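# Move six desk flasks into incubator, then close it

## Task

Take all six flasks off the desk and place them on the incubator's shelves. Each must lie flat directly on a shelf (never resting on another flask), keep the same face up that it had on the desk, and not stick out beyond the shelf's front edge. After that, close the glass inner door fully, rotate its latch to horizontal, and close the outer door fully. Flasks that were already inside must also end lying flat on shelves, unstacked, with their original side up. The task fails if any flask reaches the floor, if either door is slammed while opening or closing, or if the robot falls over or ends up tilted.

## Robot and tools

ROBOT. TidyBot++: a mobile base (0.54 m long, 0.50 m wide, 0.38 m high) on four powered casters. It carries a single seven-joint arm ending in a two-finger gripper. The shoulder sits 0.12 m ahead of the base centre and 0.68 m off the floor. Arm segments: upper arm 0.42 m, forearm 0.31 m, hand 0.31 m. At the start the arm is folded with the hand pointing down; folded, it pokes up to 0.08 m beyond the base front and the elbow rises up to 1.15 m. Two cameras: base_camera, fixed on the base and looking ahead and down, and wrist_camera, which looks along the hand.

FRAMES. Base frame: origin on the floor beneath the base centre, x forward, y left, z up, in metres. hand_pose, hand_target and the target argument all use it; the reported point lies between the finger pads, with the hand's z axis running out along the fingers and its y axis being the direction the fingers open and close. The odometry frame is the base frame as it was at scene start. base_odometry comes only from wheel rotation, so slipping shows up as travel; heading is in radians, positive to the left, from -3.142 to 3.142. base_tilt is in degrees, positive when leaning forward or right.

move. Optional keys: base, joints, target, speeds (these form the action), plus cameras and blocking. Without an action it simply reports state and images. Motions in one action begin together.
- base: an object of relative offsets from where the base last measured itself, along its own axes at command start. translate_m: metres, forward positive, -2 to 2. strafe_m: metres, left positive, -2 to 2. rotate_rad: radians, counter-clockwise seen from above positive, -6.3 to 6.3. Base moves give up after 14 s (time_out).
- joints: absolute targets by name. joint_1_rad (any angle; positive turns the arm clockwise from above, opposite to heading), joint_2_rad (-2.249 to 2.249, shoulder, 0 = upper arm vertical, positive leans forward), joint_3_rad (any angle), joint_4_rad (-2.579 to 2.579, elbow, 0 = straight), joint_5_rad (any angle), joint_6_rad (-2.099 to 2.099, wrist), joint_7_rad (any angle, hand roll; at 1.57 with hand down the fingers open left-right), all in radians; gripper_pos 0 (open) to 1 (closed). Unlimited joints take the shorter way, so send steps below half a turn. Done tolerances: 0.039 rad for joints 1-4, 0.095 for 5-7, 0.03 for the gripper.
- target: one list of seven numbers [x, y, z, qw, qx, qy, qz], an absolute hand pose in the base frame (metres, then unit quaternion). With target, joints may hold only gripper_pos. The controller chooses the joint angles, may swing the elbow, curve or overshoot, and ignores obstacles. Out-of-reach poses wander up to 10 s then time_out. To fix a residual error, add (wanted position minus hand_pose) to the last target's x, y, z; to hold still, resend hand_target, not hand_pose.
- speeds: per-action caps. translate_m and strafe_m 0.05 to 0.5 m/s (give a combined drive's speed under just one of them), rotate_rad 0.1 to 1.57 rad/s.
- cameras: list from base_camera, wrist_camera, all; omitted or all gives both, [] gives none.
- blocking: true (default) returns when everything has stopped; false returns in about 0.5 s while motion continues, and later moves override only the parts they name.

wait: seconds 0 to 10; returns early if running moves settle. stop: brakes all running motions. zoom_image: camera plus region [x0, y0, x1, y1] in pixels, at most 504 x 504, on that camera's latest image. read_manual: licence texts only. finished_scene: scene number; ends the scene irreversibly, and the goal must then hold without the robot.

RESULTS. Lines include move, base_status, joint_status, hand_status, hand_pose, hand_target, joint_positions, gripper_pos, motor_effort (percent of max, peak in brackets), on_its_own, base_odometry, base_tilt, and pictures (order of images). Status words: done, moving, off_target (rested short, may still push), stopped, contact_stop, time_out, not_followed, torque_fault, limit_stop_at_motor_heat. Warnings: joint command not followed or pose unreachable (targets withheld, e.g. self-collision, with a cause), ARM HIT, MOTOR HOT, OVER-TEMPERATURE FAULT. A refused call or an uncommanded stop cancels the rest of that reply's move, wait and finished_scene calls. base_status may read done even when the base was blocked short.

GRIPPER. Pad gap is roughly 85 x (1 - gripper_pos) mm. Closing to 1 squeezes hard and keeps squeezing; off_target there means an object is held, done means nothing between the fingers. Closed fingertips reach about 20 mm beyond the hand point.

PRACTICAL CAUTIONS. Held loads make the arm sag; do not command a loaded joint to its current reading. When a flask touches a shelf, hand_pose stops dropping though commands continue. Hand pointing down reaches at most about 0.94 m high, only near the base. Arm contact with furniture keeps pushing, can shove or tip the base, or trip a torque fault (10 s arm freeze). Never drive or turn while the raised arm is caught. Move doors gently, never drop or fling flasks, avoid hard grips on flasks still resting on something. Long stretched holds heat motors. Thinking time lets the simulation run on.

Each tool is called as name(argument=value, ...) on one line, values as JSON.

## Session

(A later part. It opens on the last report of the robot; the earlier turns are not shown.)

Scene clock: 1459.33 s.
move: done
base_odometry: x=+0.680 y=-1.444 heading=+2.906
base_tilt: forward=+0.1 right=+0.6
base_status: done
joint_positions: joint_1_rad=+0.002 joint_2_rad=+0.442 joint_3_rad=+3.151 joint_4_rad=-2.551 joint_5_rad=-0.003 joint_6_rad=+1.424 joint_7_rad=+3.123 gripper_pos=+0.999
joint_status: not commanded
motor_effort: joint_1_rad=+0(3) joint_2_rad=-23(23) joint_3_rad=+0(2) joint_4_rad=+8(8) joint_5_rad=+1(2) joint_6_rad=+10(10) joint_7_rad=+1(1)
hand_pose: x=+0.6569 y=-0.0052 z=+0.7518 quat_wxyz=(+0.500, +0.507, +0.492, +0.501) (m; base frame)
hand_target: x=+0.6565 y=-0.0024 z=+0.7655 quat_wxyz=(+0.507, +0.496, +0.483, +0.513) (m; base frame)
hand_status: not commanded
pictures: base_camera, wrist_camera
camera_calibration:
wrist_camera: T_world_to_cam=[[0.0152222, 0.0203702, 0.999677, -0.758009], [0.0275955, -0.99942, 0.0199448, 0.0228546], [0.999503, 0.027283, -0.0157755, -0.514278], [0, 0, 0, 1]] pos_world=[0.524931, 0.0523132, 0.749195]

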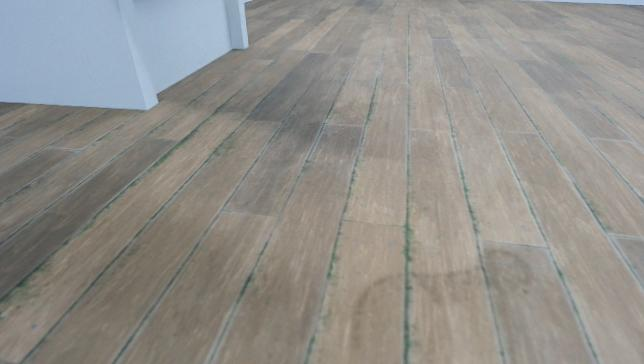

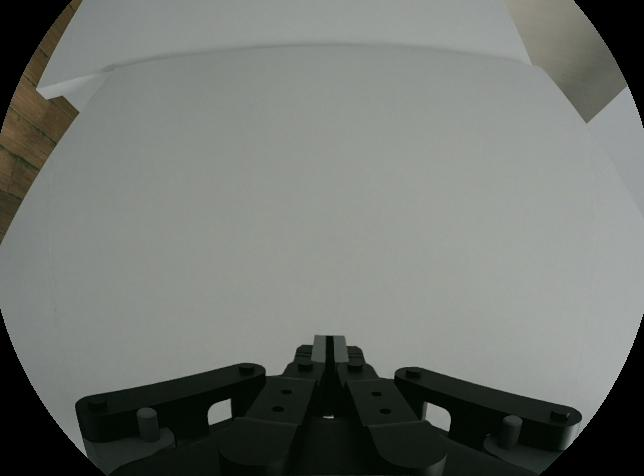

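move(base={"translate_m": 0.13}, speeds={"translate_m": 0.1}, cameras=["wrist_camera"])

move(base={"translate_m": 0.04}, speeds={"translate_m": 0.05}, cameras=["wrist_camera"])

Scene clock: 1465.60 s.
move: done
base_odometry: x=+0.553 y=-1.414 heading=+2.906
base_tilt: forward=+0.1 right=+0.7
base_status: done
joint_positions: joint_1_rad=+0.002 joint_2_rad=+0.442 joint_3_rad=+3.151 joint_4_rad=-2.551 joint_5_rad=-0.003 joint_6_rad=+1.424 joint_7_rad=+3.123 gripper_pos=+0.999
joint_status: not commanded
motor_effort: joint_1_rad=+0(1) joint_2_rad=-23(25) joint_3_rad=+0(1) joint_4_rad=+8(9) joint_5_rad=+1(1) joint_6_rad=+10(11) joint_7_rad=+1(1)
hand_pose: x=+0.6570 y=-0.0052 z=+0.7520 quat_wxyz=(+0.500, +0.507, +0.492, +0.501) (m; base frame)
hand_target: x=+0.6565 y=-0.0024 z=+0.7655 quat_wxyz=(+0.507, +0.496, +0.483, +0.513) (m; base frame)
hand_status: not commanded
pictures: wrist_camera
camera_calibration:
wrist_camera: T_world_to_cam=[[0.0148225, 0.0203599, 0.999683, -0.757905], [0.0275875, -0.99942, 0.0199455, 0.0228535], [0.999509, 0.0272831, -0.0153756, -0.51468], [0, 0, 0, 1]] pos_world=[0.525031, 0.0523132, 0.749295]

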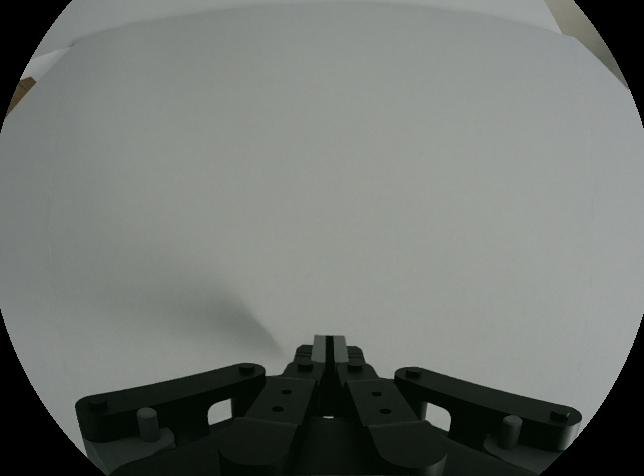

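Scene clock: 1466.87 s.
move: done
base_odometry: x=+0.514 y=-1.404 heading=+2.905
base_tilt: forward=+0.1 right=+0.6
base_status: done
joint_positions: joint_1_rad=+0.002 joint_2_rad=+0.442 joint_3_rad=+3.151 joint_4_rad=-2.553 joint_5_rad=-0.003 joint_6_rad=+1.424 joint_7_rad=+3.123 gripper_pos=+0.999
joint_status: not commanded
motor_effort: joint_1_rad=+0(1) joint_2_rad=-23(24) joint_3_rad=+0(2) joint_4_rad=+8(14) joint_5_rad=+1(1) joint_6_rad=+10(10) joint_7_rad=+0(1)
hand_pose: x=+0.6564 y=-0.0050 z=+0.7513 quat_wxyz=(+0.500, +0.507, +0.493, +0.501) (m; base frame)
hand_target: x=+0.6565 y=-0.0024 z=+0.7655 quat_wxyz=(+0.507, +0.496, +0.483, +0.513) (m; base frame)
hand_status: not commanded
pictures: wrist_camera
camera_calibration:
wrist_camera: T_world_to_cam=[[0.016721, 0.0203139, 0.999654, -0.758468], [0.0278263, -0.999416, 0.0198436, 0.0229317], [0.999473, 0.0274849, -0.0172765, -0.512555], [0, 0, 0, 1]] pos_world=[0.524329, 0.0524132, 0.748896]

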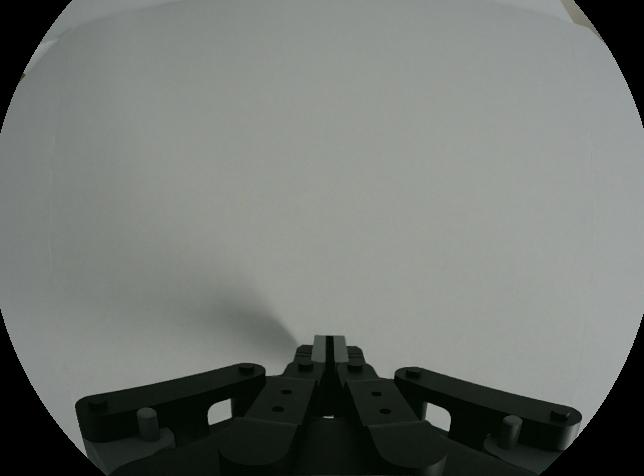

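move(base={"translate_m": 0.097, "strafe_m": -0.056}, speeds={"translate_m": 0.08}, cameras=["wrist_camera"])

Scene clock: 1471.30 s.
move: done
base_odometry: x=+0.433 y=-1.327 heading=+2.905
base_tilt: forward=+0.1 right=+0.7
base_status: done
joint_positions: joint_1_rad=+0.001 joint_2_rad=+0.441 joint_3_rad=+3.151 joint_4_rad=-2.555 joint_5_rad=-0.002 joint_6_rad=+1.426 joint_7_rad=+3.123 gripper_pos=+0.999
joint_status: not commanded
motor_effort: joint_1_rad=+0(2) joint_2_rad=-23(24) joint_3_rad=+0(3) joint_4_rad=+8(16) joint_5_rad=+1(2) joint_6_rad=+10(11) joint_7_rad=+1(1)
hand_pose: x=+0.6557 y=-0.0041 z=+0.7516 quat_wxyz=(+0.499, +0.506, +0.493, +0.501) (m; base frame)
hand_target: x=+0.6565 y=-0.0024 z=+0.7655 quat_wxyz=(+0.507, +0.496, +0.483, +0.513) (m; base frame)
hand_status: not commanded
pictures: wrist_camera
camera_calibration:
wrist_camera: T_world_to_cam=[[0.0157852, 0.0202184, 0.999671, -0.758187], [0.0297054, -0.999364, 0.0197432, 0.0226352], [0.999434, 0.029384, -0.0163757, -0.512623], [0, 0, 0, 1]] pos_world=[0.523628, 0.0530131, 0.749096]

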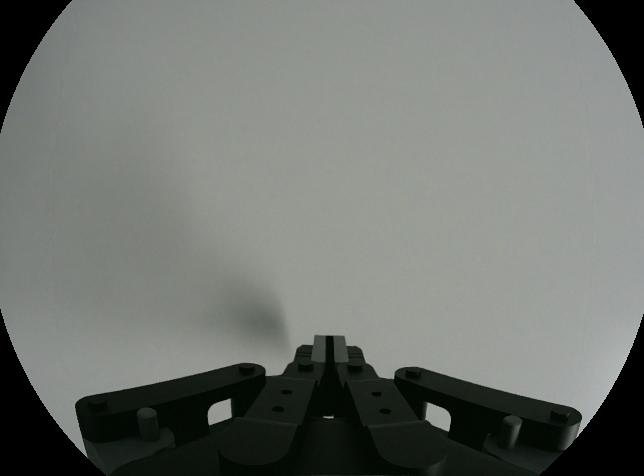

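move(base={"translate_m": 0.106, "strafe_m": -0.035}, speeds={"translate_m": 0.08}, cameras=["wrist_camera"])

move(base={"translate_m": 0.111, "strafe_m": -0.012}, speeds={"translate_m": 0.08}, cameras=["wrist_camera"])

Scene clock: 1475.10 s.
move: done
base_odometry: x=+0.338 y=-1.268 heading=+2.905
base_tilt: forward=+0.1 right=+0.6
base_status: done
joint_positions: joint_1_rad=+0.000 joint_2_rad=+0.441 joint_3_rad=+3.151 joint_4_rad=-2.555 joint_5_rad=-0.002 joint_6_rad=+1.428 joint_7_rad=+3.123 gripper_pos=+0.999
joint_status: not commanded
motor_effort: joint_1_rad=+0(2) joint_2_rad=-23(25) joint_3_rad=+1(3) joint_4_rad=+8(15) joint_5_rad=+1(1) joint_6_rad=+10(11) joint_7_rad=+0(1)
hand_pose: x=+0.6556 y=-0.0036 z=+0.7523 quat_wxyz=(+0.500, +0.506, +0.493, +0.502) (m; base frame)
hand_target: x=+0.6565 y=-0.0024 z=+0.7655 quat_wxyz=(+0.507, +0.496, +0.483, +0.513) (m; base frame)
hand_status: not commanded
pictures: wrist_camera
camera_calibration:
wrist_camera: T_world_to_cam=[[0.0140659, 0.0201871, 0.999697, -0.757709], [0.0306709, -0.999334, 0.0197482, 0.0225222], [0.999431, 0.0303838, -0.0146757, -0.513755], [0, 0, 0, 1]] pos_world=[0.52343, 0.053413, 0.749495]

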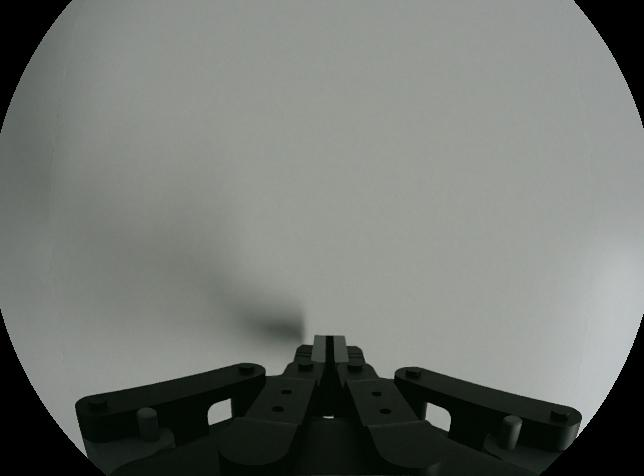

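Scene clock: 1477.00 s.
move: done
base_odometry: x=+0.232 y=-1.230 heading=+2.905
base_tilt: forward=+0.1 right=+0.6
base_status: done
joint_positions: joint_1_rad=+0.000 joint_2_rad=+0.441 joint_3_rad=+3.151 joint_4_rad=-2.555 joint_5_rad=-0.002 joint_6_rad=+1.429 joint_7_rad=+3.123 gripper_pos=+0.999
joint_status: not commanded
motor_effort: joint_1_rad=-1(2) joint_2_rad=-23(25) joint_3_rad=+0(1) joint_4_rad=+8(17) joint_5_rad=+1(1) joint_6_rad=+10(11) joint_7_rad=+1(1)
hand_pose: x=+0.6556 y=-0.0036 z=+0.7525 quat_wxyz=(+0.500, +0.505, +0.492, +0.502) (m; base frame)
hand_target: x=+0.6565 y=-0.0024 z=+0.7655 quat_wxyz=(+0.507, +0.496, +0.483, +0.513) (m; base frame)
hand_status: not commanded
pictures: wrist_camera
camera_calibration:
wrist_camera: T_world_to_cam=[[0.0130667, 0.020158, 0.999711, -0.757296], [0.0306511, -0.999335, 0.0197498, 0.0225263], [0.999445, 0.0303842, -0.0136759, -0.514612], [0, 0, 0, 1]] pos_world=[0.523531, 0.053413, 0.749595]

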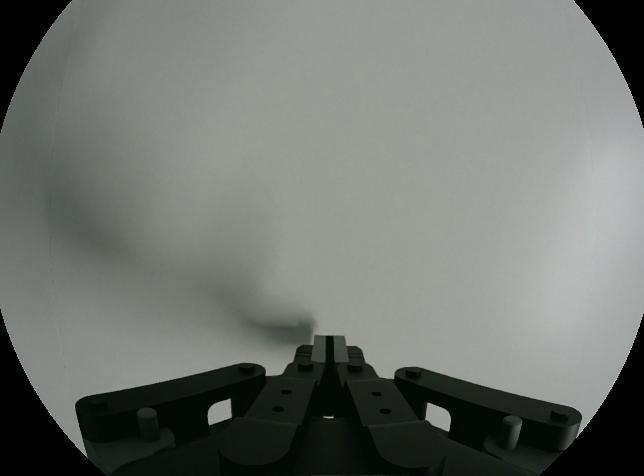

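move(base={"translate_m": 0.173, "strafe_m": -0.166, "rotate_rad": 0.28}, speeds={"translate_m": 0.1, "rotate_rad": 0.115}, cameras=["wrist_camera"])

Scene clock: 1483.23 s.
move: done
base_odometry: x=+0.103 y=-1.028 heading=-3.098
base_tilt: forward=+0.1 right=+0.7
base_status: done
joint_positions: joint_1_rad=+0.000 joint_2_rad=+0.440 joint_3_rad=+3.150 joint_4_rad=-2.556 joint_5_rad=-0.002 joint_6_rad=+1.430 joint_7_rad=+3.123 gripper_pos=+0.999
joint_status: not commanded
motor_effort: joint_1_rad=+0(3) joint_2_rad=-22(23) joint_3_rad=+0(2) joint_4_rad=+8(15) joint_5_rad=+1(2) joint_6_rad=+10(11) joint_7_rad=+1(1)
hand_pose: x=+0.6551 y=-0.0036 z=+0.7528 quat_wxyz=(+0.500, +0.505, +0.492, +0.502) (m; base frame)
hand_target: x=+0.6565 y=-0.0024 z=+0.7655 quat_wxyz=(+0.507, +0.496, +0.483, +0.513) (m; base frame)
hand_status: not commanded
pictures: wrist_camera
camera_calibration:
wrist_camera: T_world_to_cam=[[0.0124672, 0.0201394, 0.999719, -0.75718], [0.0306393, -0.999335, 0.0197496, 0.0225471], [0.999453, 0.0303845, -0.013076, -0.514464], [0, 0, 0, 1]] pos_world=[0.522932, 0.053413, 0.749795]

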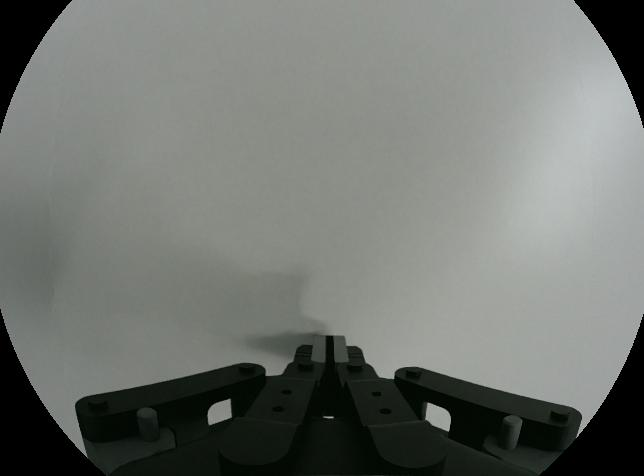

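move(base={"translate_m": 0.173, "strafe_m": -0.166, "rotate_rad": 0.28}, speeds={"translate_m": 0.1, "rotate_rad": 0.115}, cameras=["wrist_camera"])

move(base={"translate_m": 0.173, "strafe_m": -0.166, "rotate_rad": 0.28}, speeds={"translate_m": 0.1, "rotate_rad": 0.115})

Scene clock: 1487.50 s.
move: done
base_odometry: x=-0.077 y=-0.870 heading=-2.818
base_tilt: forward=+0.1 right=+0.7
base_status: done
joint_positions: joint_1_rad=+0.001 joint_2_rad=+0.440 joint_3_rad=+3.150 joint_4_rad=-2.556 joint_5_rad=-0.002 joint_6_rad=+1.431 joint_7_rad=+3.123 gripper_pos=+0.999
joint_status: not commanded
motor_effort: joint_1_rad=+1(3) joint_2_rad=-23(24) joint_3_rad=+1(1) joint_4_rad=+8(14) joint_5_rad=+1(1) joint_6_rad=+10(11) joint_7_rad=+1(1)
hand_pose: x=+0.6551 y=-0.0037 z=+0.7534 quat_wxyz=(+0.500, +0.505, +0.492, +0.503) (m; base frame)
hand_target: x=+0.6565 y=-0.0024 z=+0.7655 quat_wxyz=(+0.507, +0.496, +0.483, +0.513) (m; base frame)
hand_status: not commanded
pictures: wrist_camera
camera_calibration:
wrist_camera: T_world_to_cam=[[0.0108675, 0.020192, 0.999737, -0.756759], [0.0305088, -0.999337, 0.0198522, 0.0225305], [0.999475, 0.030285, -0.0114764, -0.515668], [0, 0, 0, 1]] pos_world=[0.522934, 0.053413, 0.750195]

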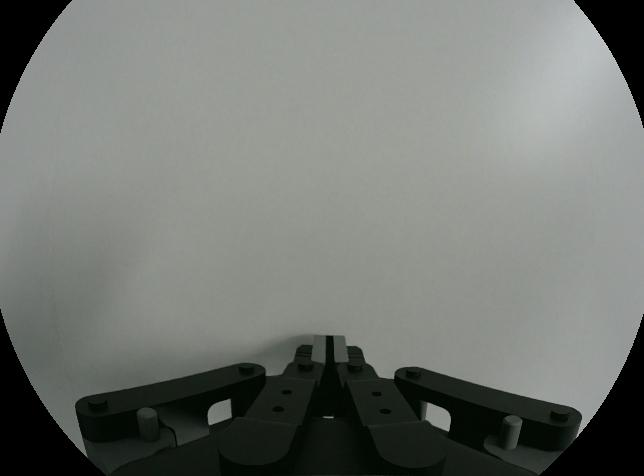

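Scene clock: 1490.43 s.
move: done
base_odometry: x=-0.294 y=-0.767 heading=-2.538
base_tilt: forward=+0.1 right=+0.7
base_status: done
joint_positions: joint_1_rad=+0.001 joint_2_rad=+0.439 joint_3_rad=+3.150 joint_4_rad=-2.556 joint_5_rad=-0.002 joint_6_rad=+1.432 joint_7_rad=+3.123 gripper_pos=+0.999
joint_status: not commanded
motor_effort: joint_1_rad=+0(3) joint_2_rad=-22(24) joint_3_rad=+0(2) joint_4_rad=+8(14) joint_5_rad=+0(2) joint_6_rad=+10(11) joint_7_rad=+1(1)
hand_pose: x=+0.6550 y=-0.0037 z=+0.7539 quat_wxyz=(+0.501, +0.505, +0.492, +0.503) (m; base frame)
hand_target: x=+0.6565 y=-0.0024 z=+0.7655 quat_wxyz=(+0.507, +0.496, +0.483, +0.513) (m; base frame)
hand_status: not commanded
pictures: base_camera, wrist_camera
camera_calibration:
wrist_camera: T_world_to_cam=[[0.00936856, 0.0201486, 0.999753, -0.756385], [0.030479, -0.999338, 0.0198546, 0.0225363], [0.999492, 0.0302855, -0.00997646, -0.5168], [0, 0, 0, 1]] pos_world=[0.522936, 0.053413, 0.750595]

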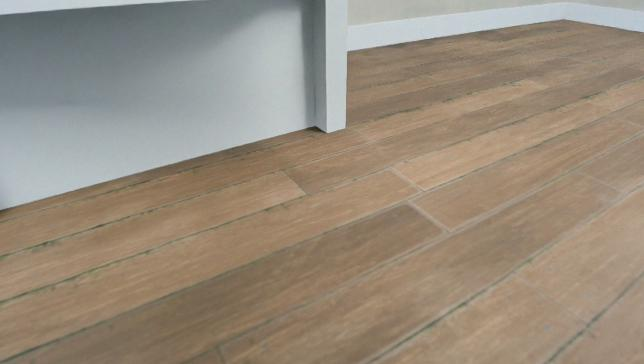

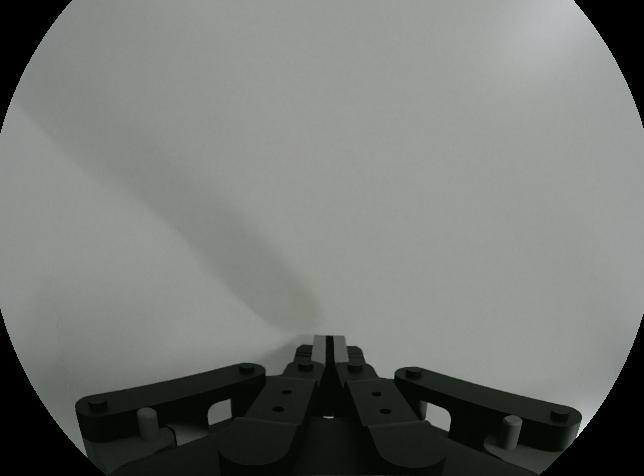

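move(base={"translate_m": 0.173, "strafe_m": -0.166, "rotate_rad": 0.28}, speeds={"translate_m": 0.08, "rotate_rad": 0.1})

Scene clock: 1495.50 s.
move: done
base_odometry: x=-0.531 y=-0.729 heading=-2.257
base_tilt: forward=+0.1 right=+0.7
base_status: done
joint_positions: joint_1_rad=+0.001 joint_2_rad=+0.439 joint_3_rad=+3.150 joint_4_rad=-2.556 joint_5_rad=-0.002 joint_6_rad=+1.433 joint_7_rad=+3.123 gripper_pos=+0.999
joint_status: not commanded
motor_effort: joint_1_rad=-1(2) joint_2_rad=-22(24) joint_3_rad=+0(2) joint_4_rad=+8(13) joint_5_rad=+1(2) joint_6_rad=+10(11) joint_7_rad=+1(1)
hand_pose: x=+0.6552 y=-0.0036 z=+0.7545 quat_wxyz=(+0.501, +0.504, +0.491, +0.504) (m; base frame)
hand_target: x=+0.6565 y=-0.0024 z=+0.7655 quat_wxyz=(+0.507, +0.496, +0.483, +0.513) (m; base frame)
hand_status: not commanded
pictures: base_camera, wrist_camera
camera_calibration:
wrist_camera: T_world_to_cam=[[0.0077669, 0.0201031, 0.999768, -0.755956], [0.0305442, -0.999336, 0.0198571, 0.0224892], [0.999503, 0.0303829, -0.00837577, -0.518111], [0, 0, 0, 1]] pos_world=[0.523038, 0.0534131, 0.750994]

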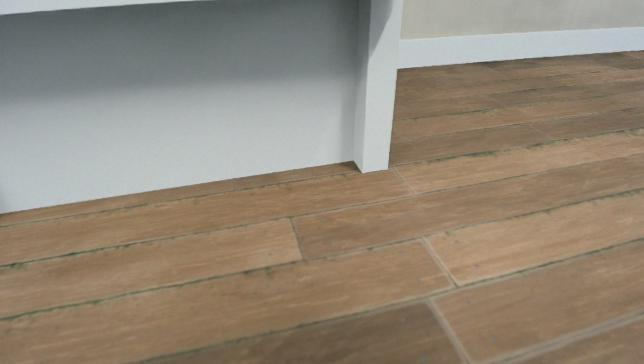

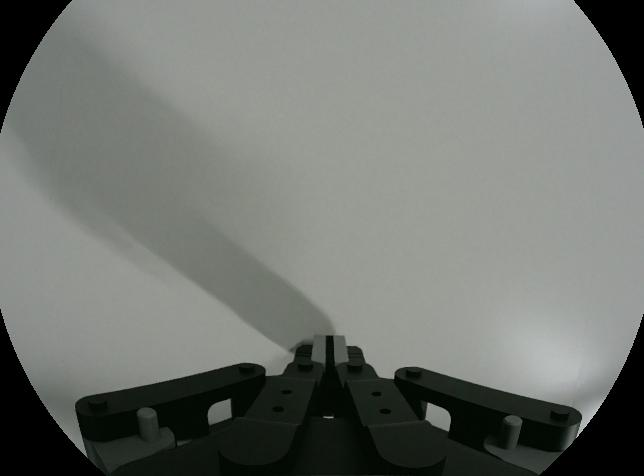

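move(base={"translate_m": 0.0563, "strafe_m": -0.0648, "rotate_rad": 0.1}, speeds={"translate_m": 0.06, "rotate_rad": 0.1})

move(base={"translate_m": 0.0455, "strafe_m": -0.0519, "rotate_rad": 0.08}, speeds={"translate_m": 0.06, "rotate_rad": 0.1})

Scene clock: 1498.83 s.
move: done
base_odometry: x=-0.616 y=-0.731 heading=-2.157
base_tilt: forward=+0.1 right=+0.7
base_status: done
joint_positions: joint_1_rad=-0.007 joint_2_rad=+0.385 joint_3_rad=+3.139 joint_4_rad=-2.646 joint_5_rad=+0.004 joint_6_rad=+1.447 joint_7_rad=+3.123 gripper_pos=+0.999
joint_status: not commanded
motor_effort: joint_1_rad=+1(5) joint_2_rad=-10(23) joint_3_rad=+3(4) joint_4_rad=+27(29) joint_5_rad=-2(5) joint_6_rad=+6(10) joint_7_rad=+0(1)
hand_pose: x=+0.6228 y=+0.0070 z=+0.7550 quat_wxyz=(+0.488, +0.505, +0.502, +0.504) (m; base frame)
hand_target: x=+0.6565 y=-0.0024 z=+0.7655 quat_wxyz=(+0.507, +0.496, +0.483, +0.513) (m; base frame)
hand_status: not commanded
pictures: base_camera, wrist_camera
camera_calibration:
wrist_camera: T_world_to_cam=[[0.0305032, 0.0167973, 0.999394, -0.770192], [0.0543796, -0.998406, 0.0151209, 0.0227973], [0.998054, 0.0538854, -0.031368, -0.467948], [0, 0, 0, 1]] pos_world=[0.489291, 0.0609136, 0.754701]

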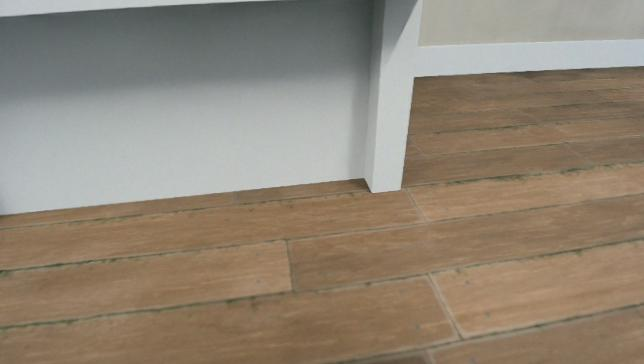

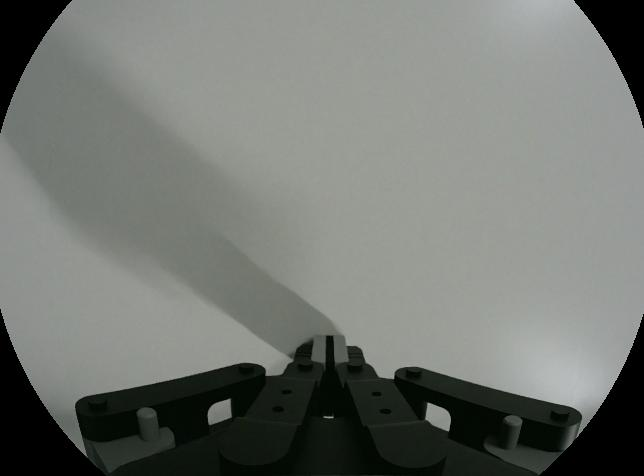

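Scene clock: 1501.67 s.
move: done
base_odometry: x=-0.684 y=-0.741 heading=-2.078
base_tilt: forward=-0.4 right=+0.7
base_status: done
joint_positions: joint_1_rad=+0.032 joint_2_rad=+0.364 joint_3_rad=+3.160 joint_4_rad=-2.673 joint_5_rad=-0.017 joint_6_rad=+1.425 joint_7_rad=+3.123 gripper_pos=+0.999
joint_status: not commanded
motor_effort: joint_1_rad=-8(9) joint_2_rad=-3(10) joint_3_rad=-3(5) joint_4_rad=+32(36) joint_5_rad=+8(9) joint_6_rad=+14(23) joint_7_rad=+0(1)
hand_pose: x=+0.6121 y=-0.0275 z=+0.7496 quat_wxyz=(+0.502, +0.530, +0.489, +0.477) (m; base frame)
hand_target: x=+0.6565 y=-0.0024 z=+0.7655 quat_wxyz=(+0.507, +0.496, +0.483, +0.513) (m; base frame)
hand_status: not commanded
pictures: base_camera, wrist_camera
camera_calibration:
wrist_camera: T_world_to_cam=[[0.0590198, 0.0176411, 0.998101, -0.780347], [-0.0237324, -0.999536, 0.0190699, 0.0338246], [0.997975, -0.0248129, -0.0585737, -0.43734], [0, 0, 0, 1]] pos_world=[0.483312, 0.0367235, 0.752604]

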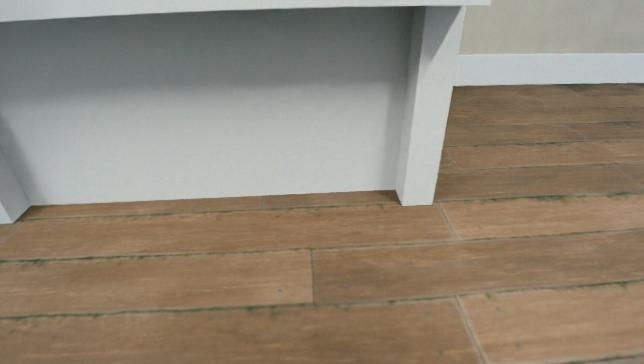

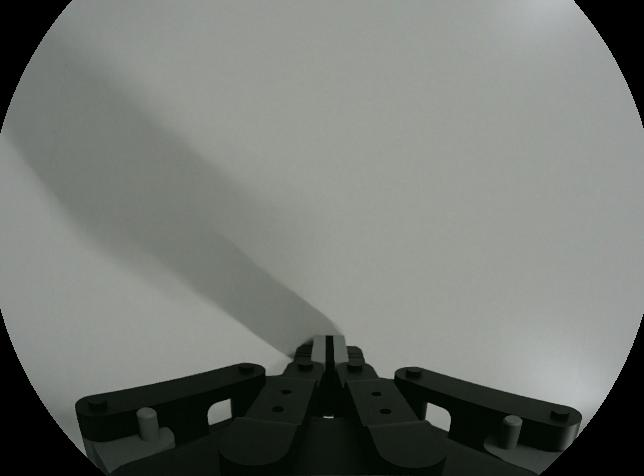

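move(base={"translate_m": -0.5, "rotate_rad": 0.06}, speeds={"translate_m": 0.3})

Scene clock: 1506.03 s.
move: done
base_odometry: x=-0.441 y=-0.303 heading=-2.018
base_tilt: forward=+0.1 right=+0.7
base_status: done
joint_positions: joint_1_rad=-0.005 joint_2_rad=+0.447 joint_3_rad=+3.145 joint_4_rad=-2.542 joint_5_rad=+0.012 joint_6_rad=+1.447 joint_7_rad=+3.123 gripper_pos=+0.999
joint_status: not commanded
motor_effort: joint_1_rad=+0(12) joint_2_rad=-23(25) joint_3_rad=+0(9) joint_4_rad=+8(32) joint_5_rad=+1(13) joint_6_rad=+10(13) joint_7_rad=+0(1)
hand_pose: x=+0.6597 y=+0.0062 z=+0.7593 quat_wxyz=(+0.499, +0.493, +0.492, +0.514) (m; base frame)
hand_target: x=+0.6565 y=-0.0024 z=+0.7655 quat_wxyz=(+0.507, +0.496, +0.483, +0.513) (m; base frame)
hand_status: not commanded
pictures: base_camera, wrist_camera
camera_calibration:
wrist_camera: T_world_to_cam=[[-0.0116255, 0.0198791, 0.999735, -0.748067], [0.0544599, -0.998306, 0.0204839, 0.0158202], [0.998448, 0.0546836, 0.0105232, -0.536637], [0, 0, 0, 1]] pos_world=[0.526246, 0.0600095, 0.753191]

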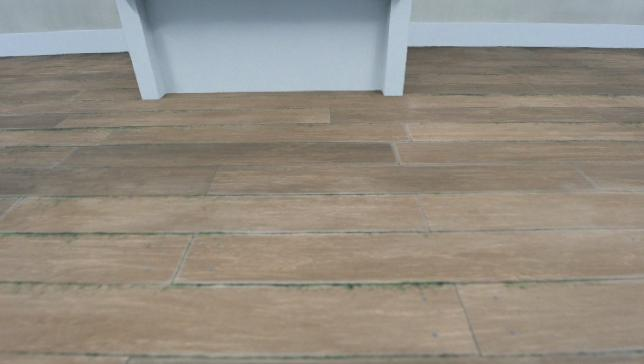

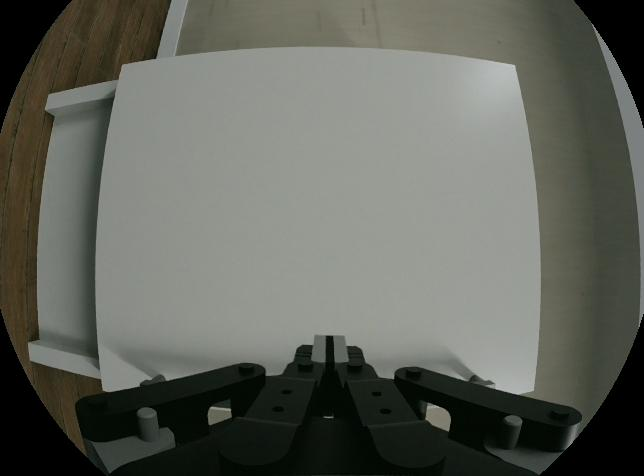

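move(base={"strafe_m": -0.85, "rotate_rad": 0.7, "translate_m": 0.05}, speeds={"strafe_m": 0.4})

Scene clock: 1510.27 s.
move: done
base_odometry: x=-1.229 y=+0.019 heading=-1.318
base_tilt: forward=+0.1 right=+0.6
base_status: done
joint_positions: joint_1_rad=-0.004 joint_2_rad=+0.447 joint_3_rad=+3.145 joint_4_rad=-2.543 joint_5_rad=+0.012 joint_6_rad=+1.447 joint_7_rad=+3.123 gripper_pos=+0.999
joint_status: not commanded
motor_effort: joint_1_rad=+0(4) joint_2_rad=-23(24) joint_3_rad=+1(2) joint_4_rad=+8(9) joint_5_rad=+1(2) joint_6_rad=+10(10) joint_7_rad=+0(1)
hand_pose: x=+0.6596 y=+0.0054 z=+0.7593 quat_wxyz=(+0.500, +0.494, +0.492, +0.514) (m; base frame)
hand_target: x=+0.6565 y=-0.0024 z=+0.7655 quat_wxyz=(+0.507, +0.496, +0.483, +0.513) (m; base frame)
hand_status: not commanded
pictures: base_camera, wrist_camera
camera_calibration:
wrist_camera: T_world_to_cam=[[-0.0114974, 0.0199003, 0.999736, -0.748123], [0.0530608, -0.998381, 0.0204835, 0.0159571], [0.998525, 0.0532823, 0.0104229, -0.536586], [0, 0, 0, 1]] pos_world=[0.526346, 0.0594097, 0.753192]

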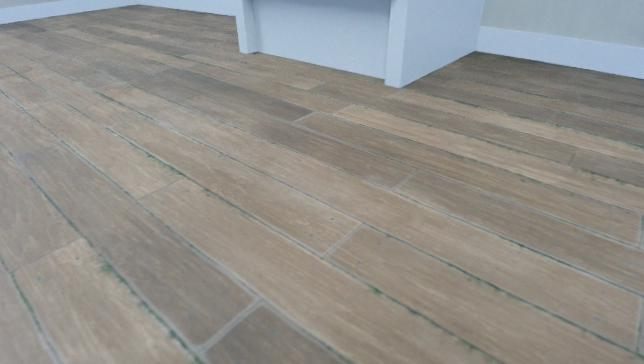

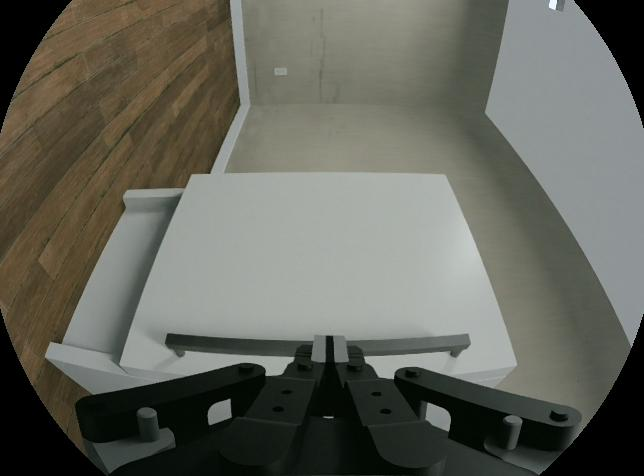

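move(base={"rotate_rad": -0.3})

zoom_image(camera="wrist_camera", region=[60, 160, 300, 400])

zoom_image(camera="wrist_camera", region=[340, 160, 560, 400])

Scene clock: 1512.57 s.
move: done
base_odometry: x=-1.229 y=+0.019 heading=-1.618
base_tilt: forward=+0.1 right=+0.7
base_status: done
joint_positions: joint_1_rad=+0.005 joint_2_rad=+0.447 joint_3_rad=+3.149 joint_4_rad=-2.543 joint_5_rad=+0.012 joint_6_rad=+1.447 joint_7_rad=+3.123 gripper_pos=+0.999
joint_status: not commanded
motor_effort: joint_1_rad=+0(3) joint_2_rad=-23(24) joint_3_rad=+0(2) joint_4_rad=+8(8) joint_5_rad=+1(2) joint_6_rad=+10(10) joint_7_rad=+0(2)
hand_pose: x=+0.6597 y=-0.0013 z=+0.7592 quat_wxyz=(+0.504, +0.496, +0.489, +0.510) (m; base frame)
hand_target: x=+0.6565 y=-0.0024 z=+0.7655 quat_wxyz=(+0.507, +0.496, +0.483, +0.513) (m; base frame)
hand_status: not commanded
pictures: base_camera, wrist_camera
camera_calibration:
wrist_camera: T_world_to_cam=[[-0.011315, 0.0219423, 0.999695, -0.748087], [0.0402391, -0.998939, 0.0223812, 0.0161842], [0.999126, 0.0404801, 0.0104201, -0.536741], [0, 0, 0, 1]] pos_world=[0.527156, 0.0543091, 0.75309]

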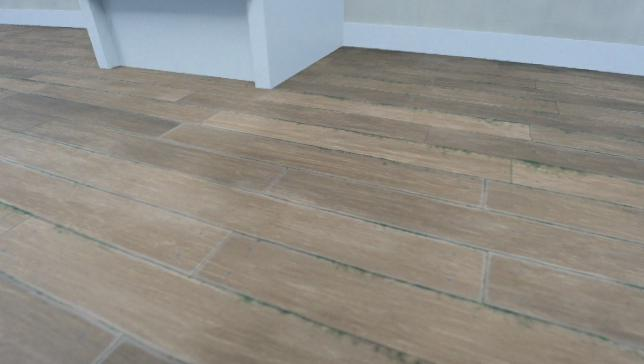

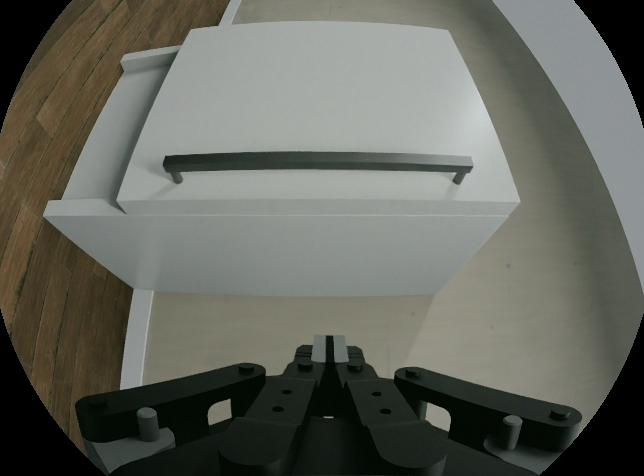

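Scaled by 2.100.

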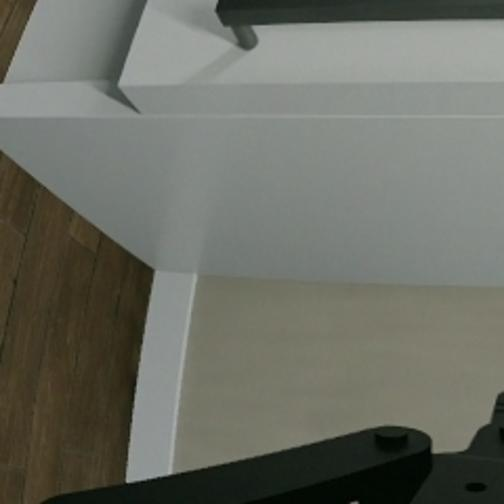

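Scaled by 2.100.

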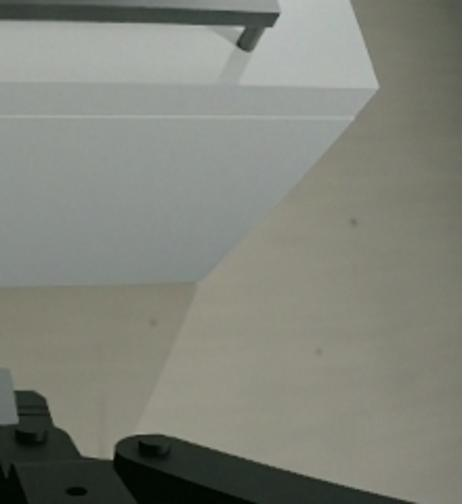

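finished_scene(scene=1)

The scene is finished: the task was done.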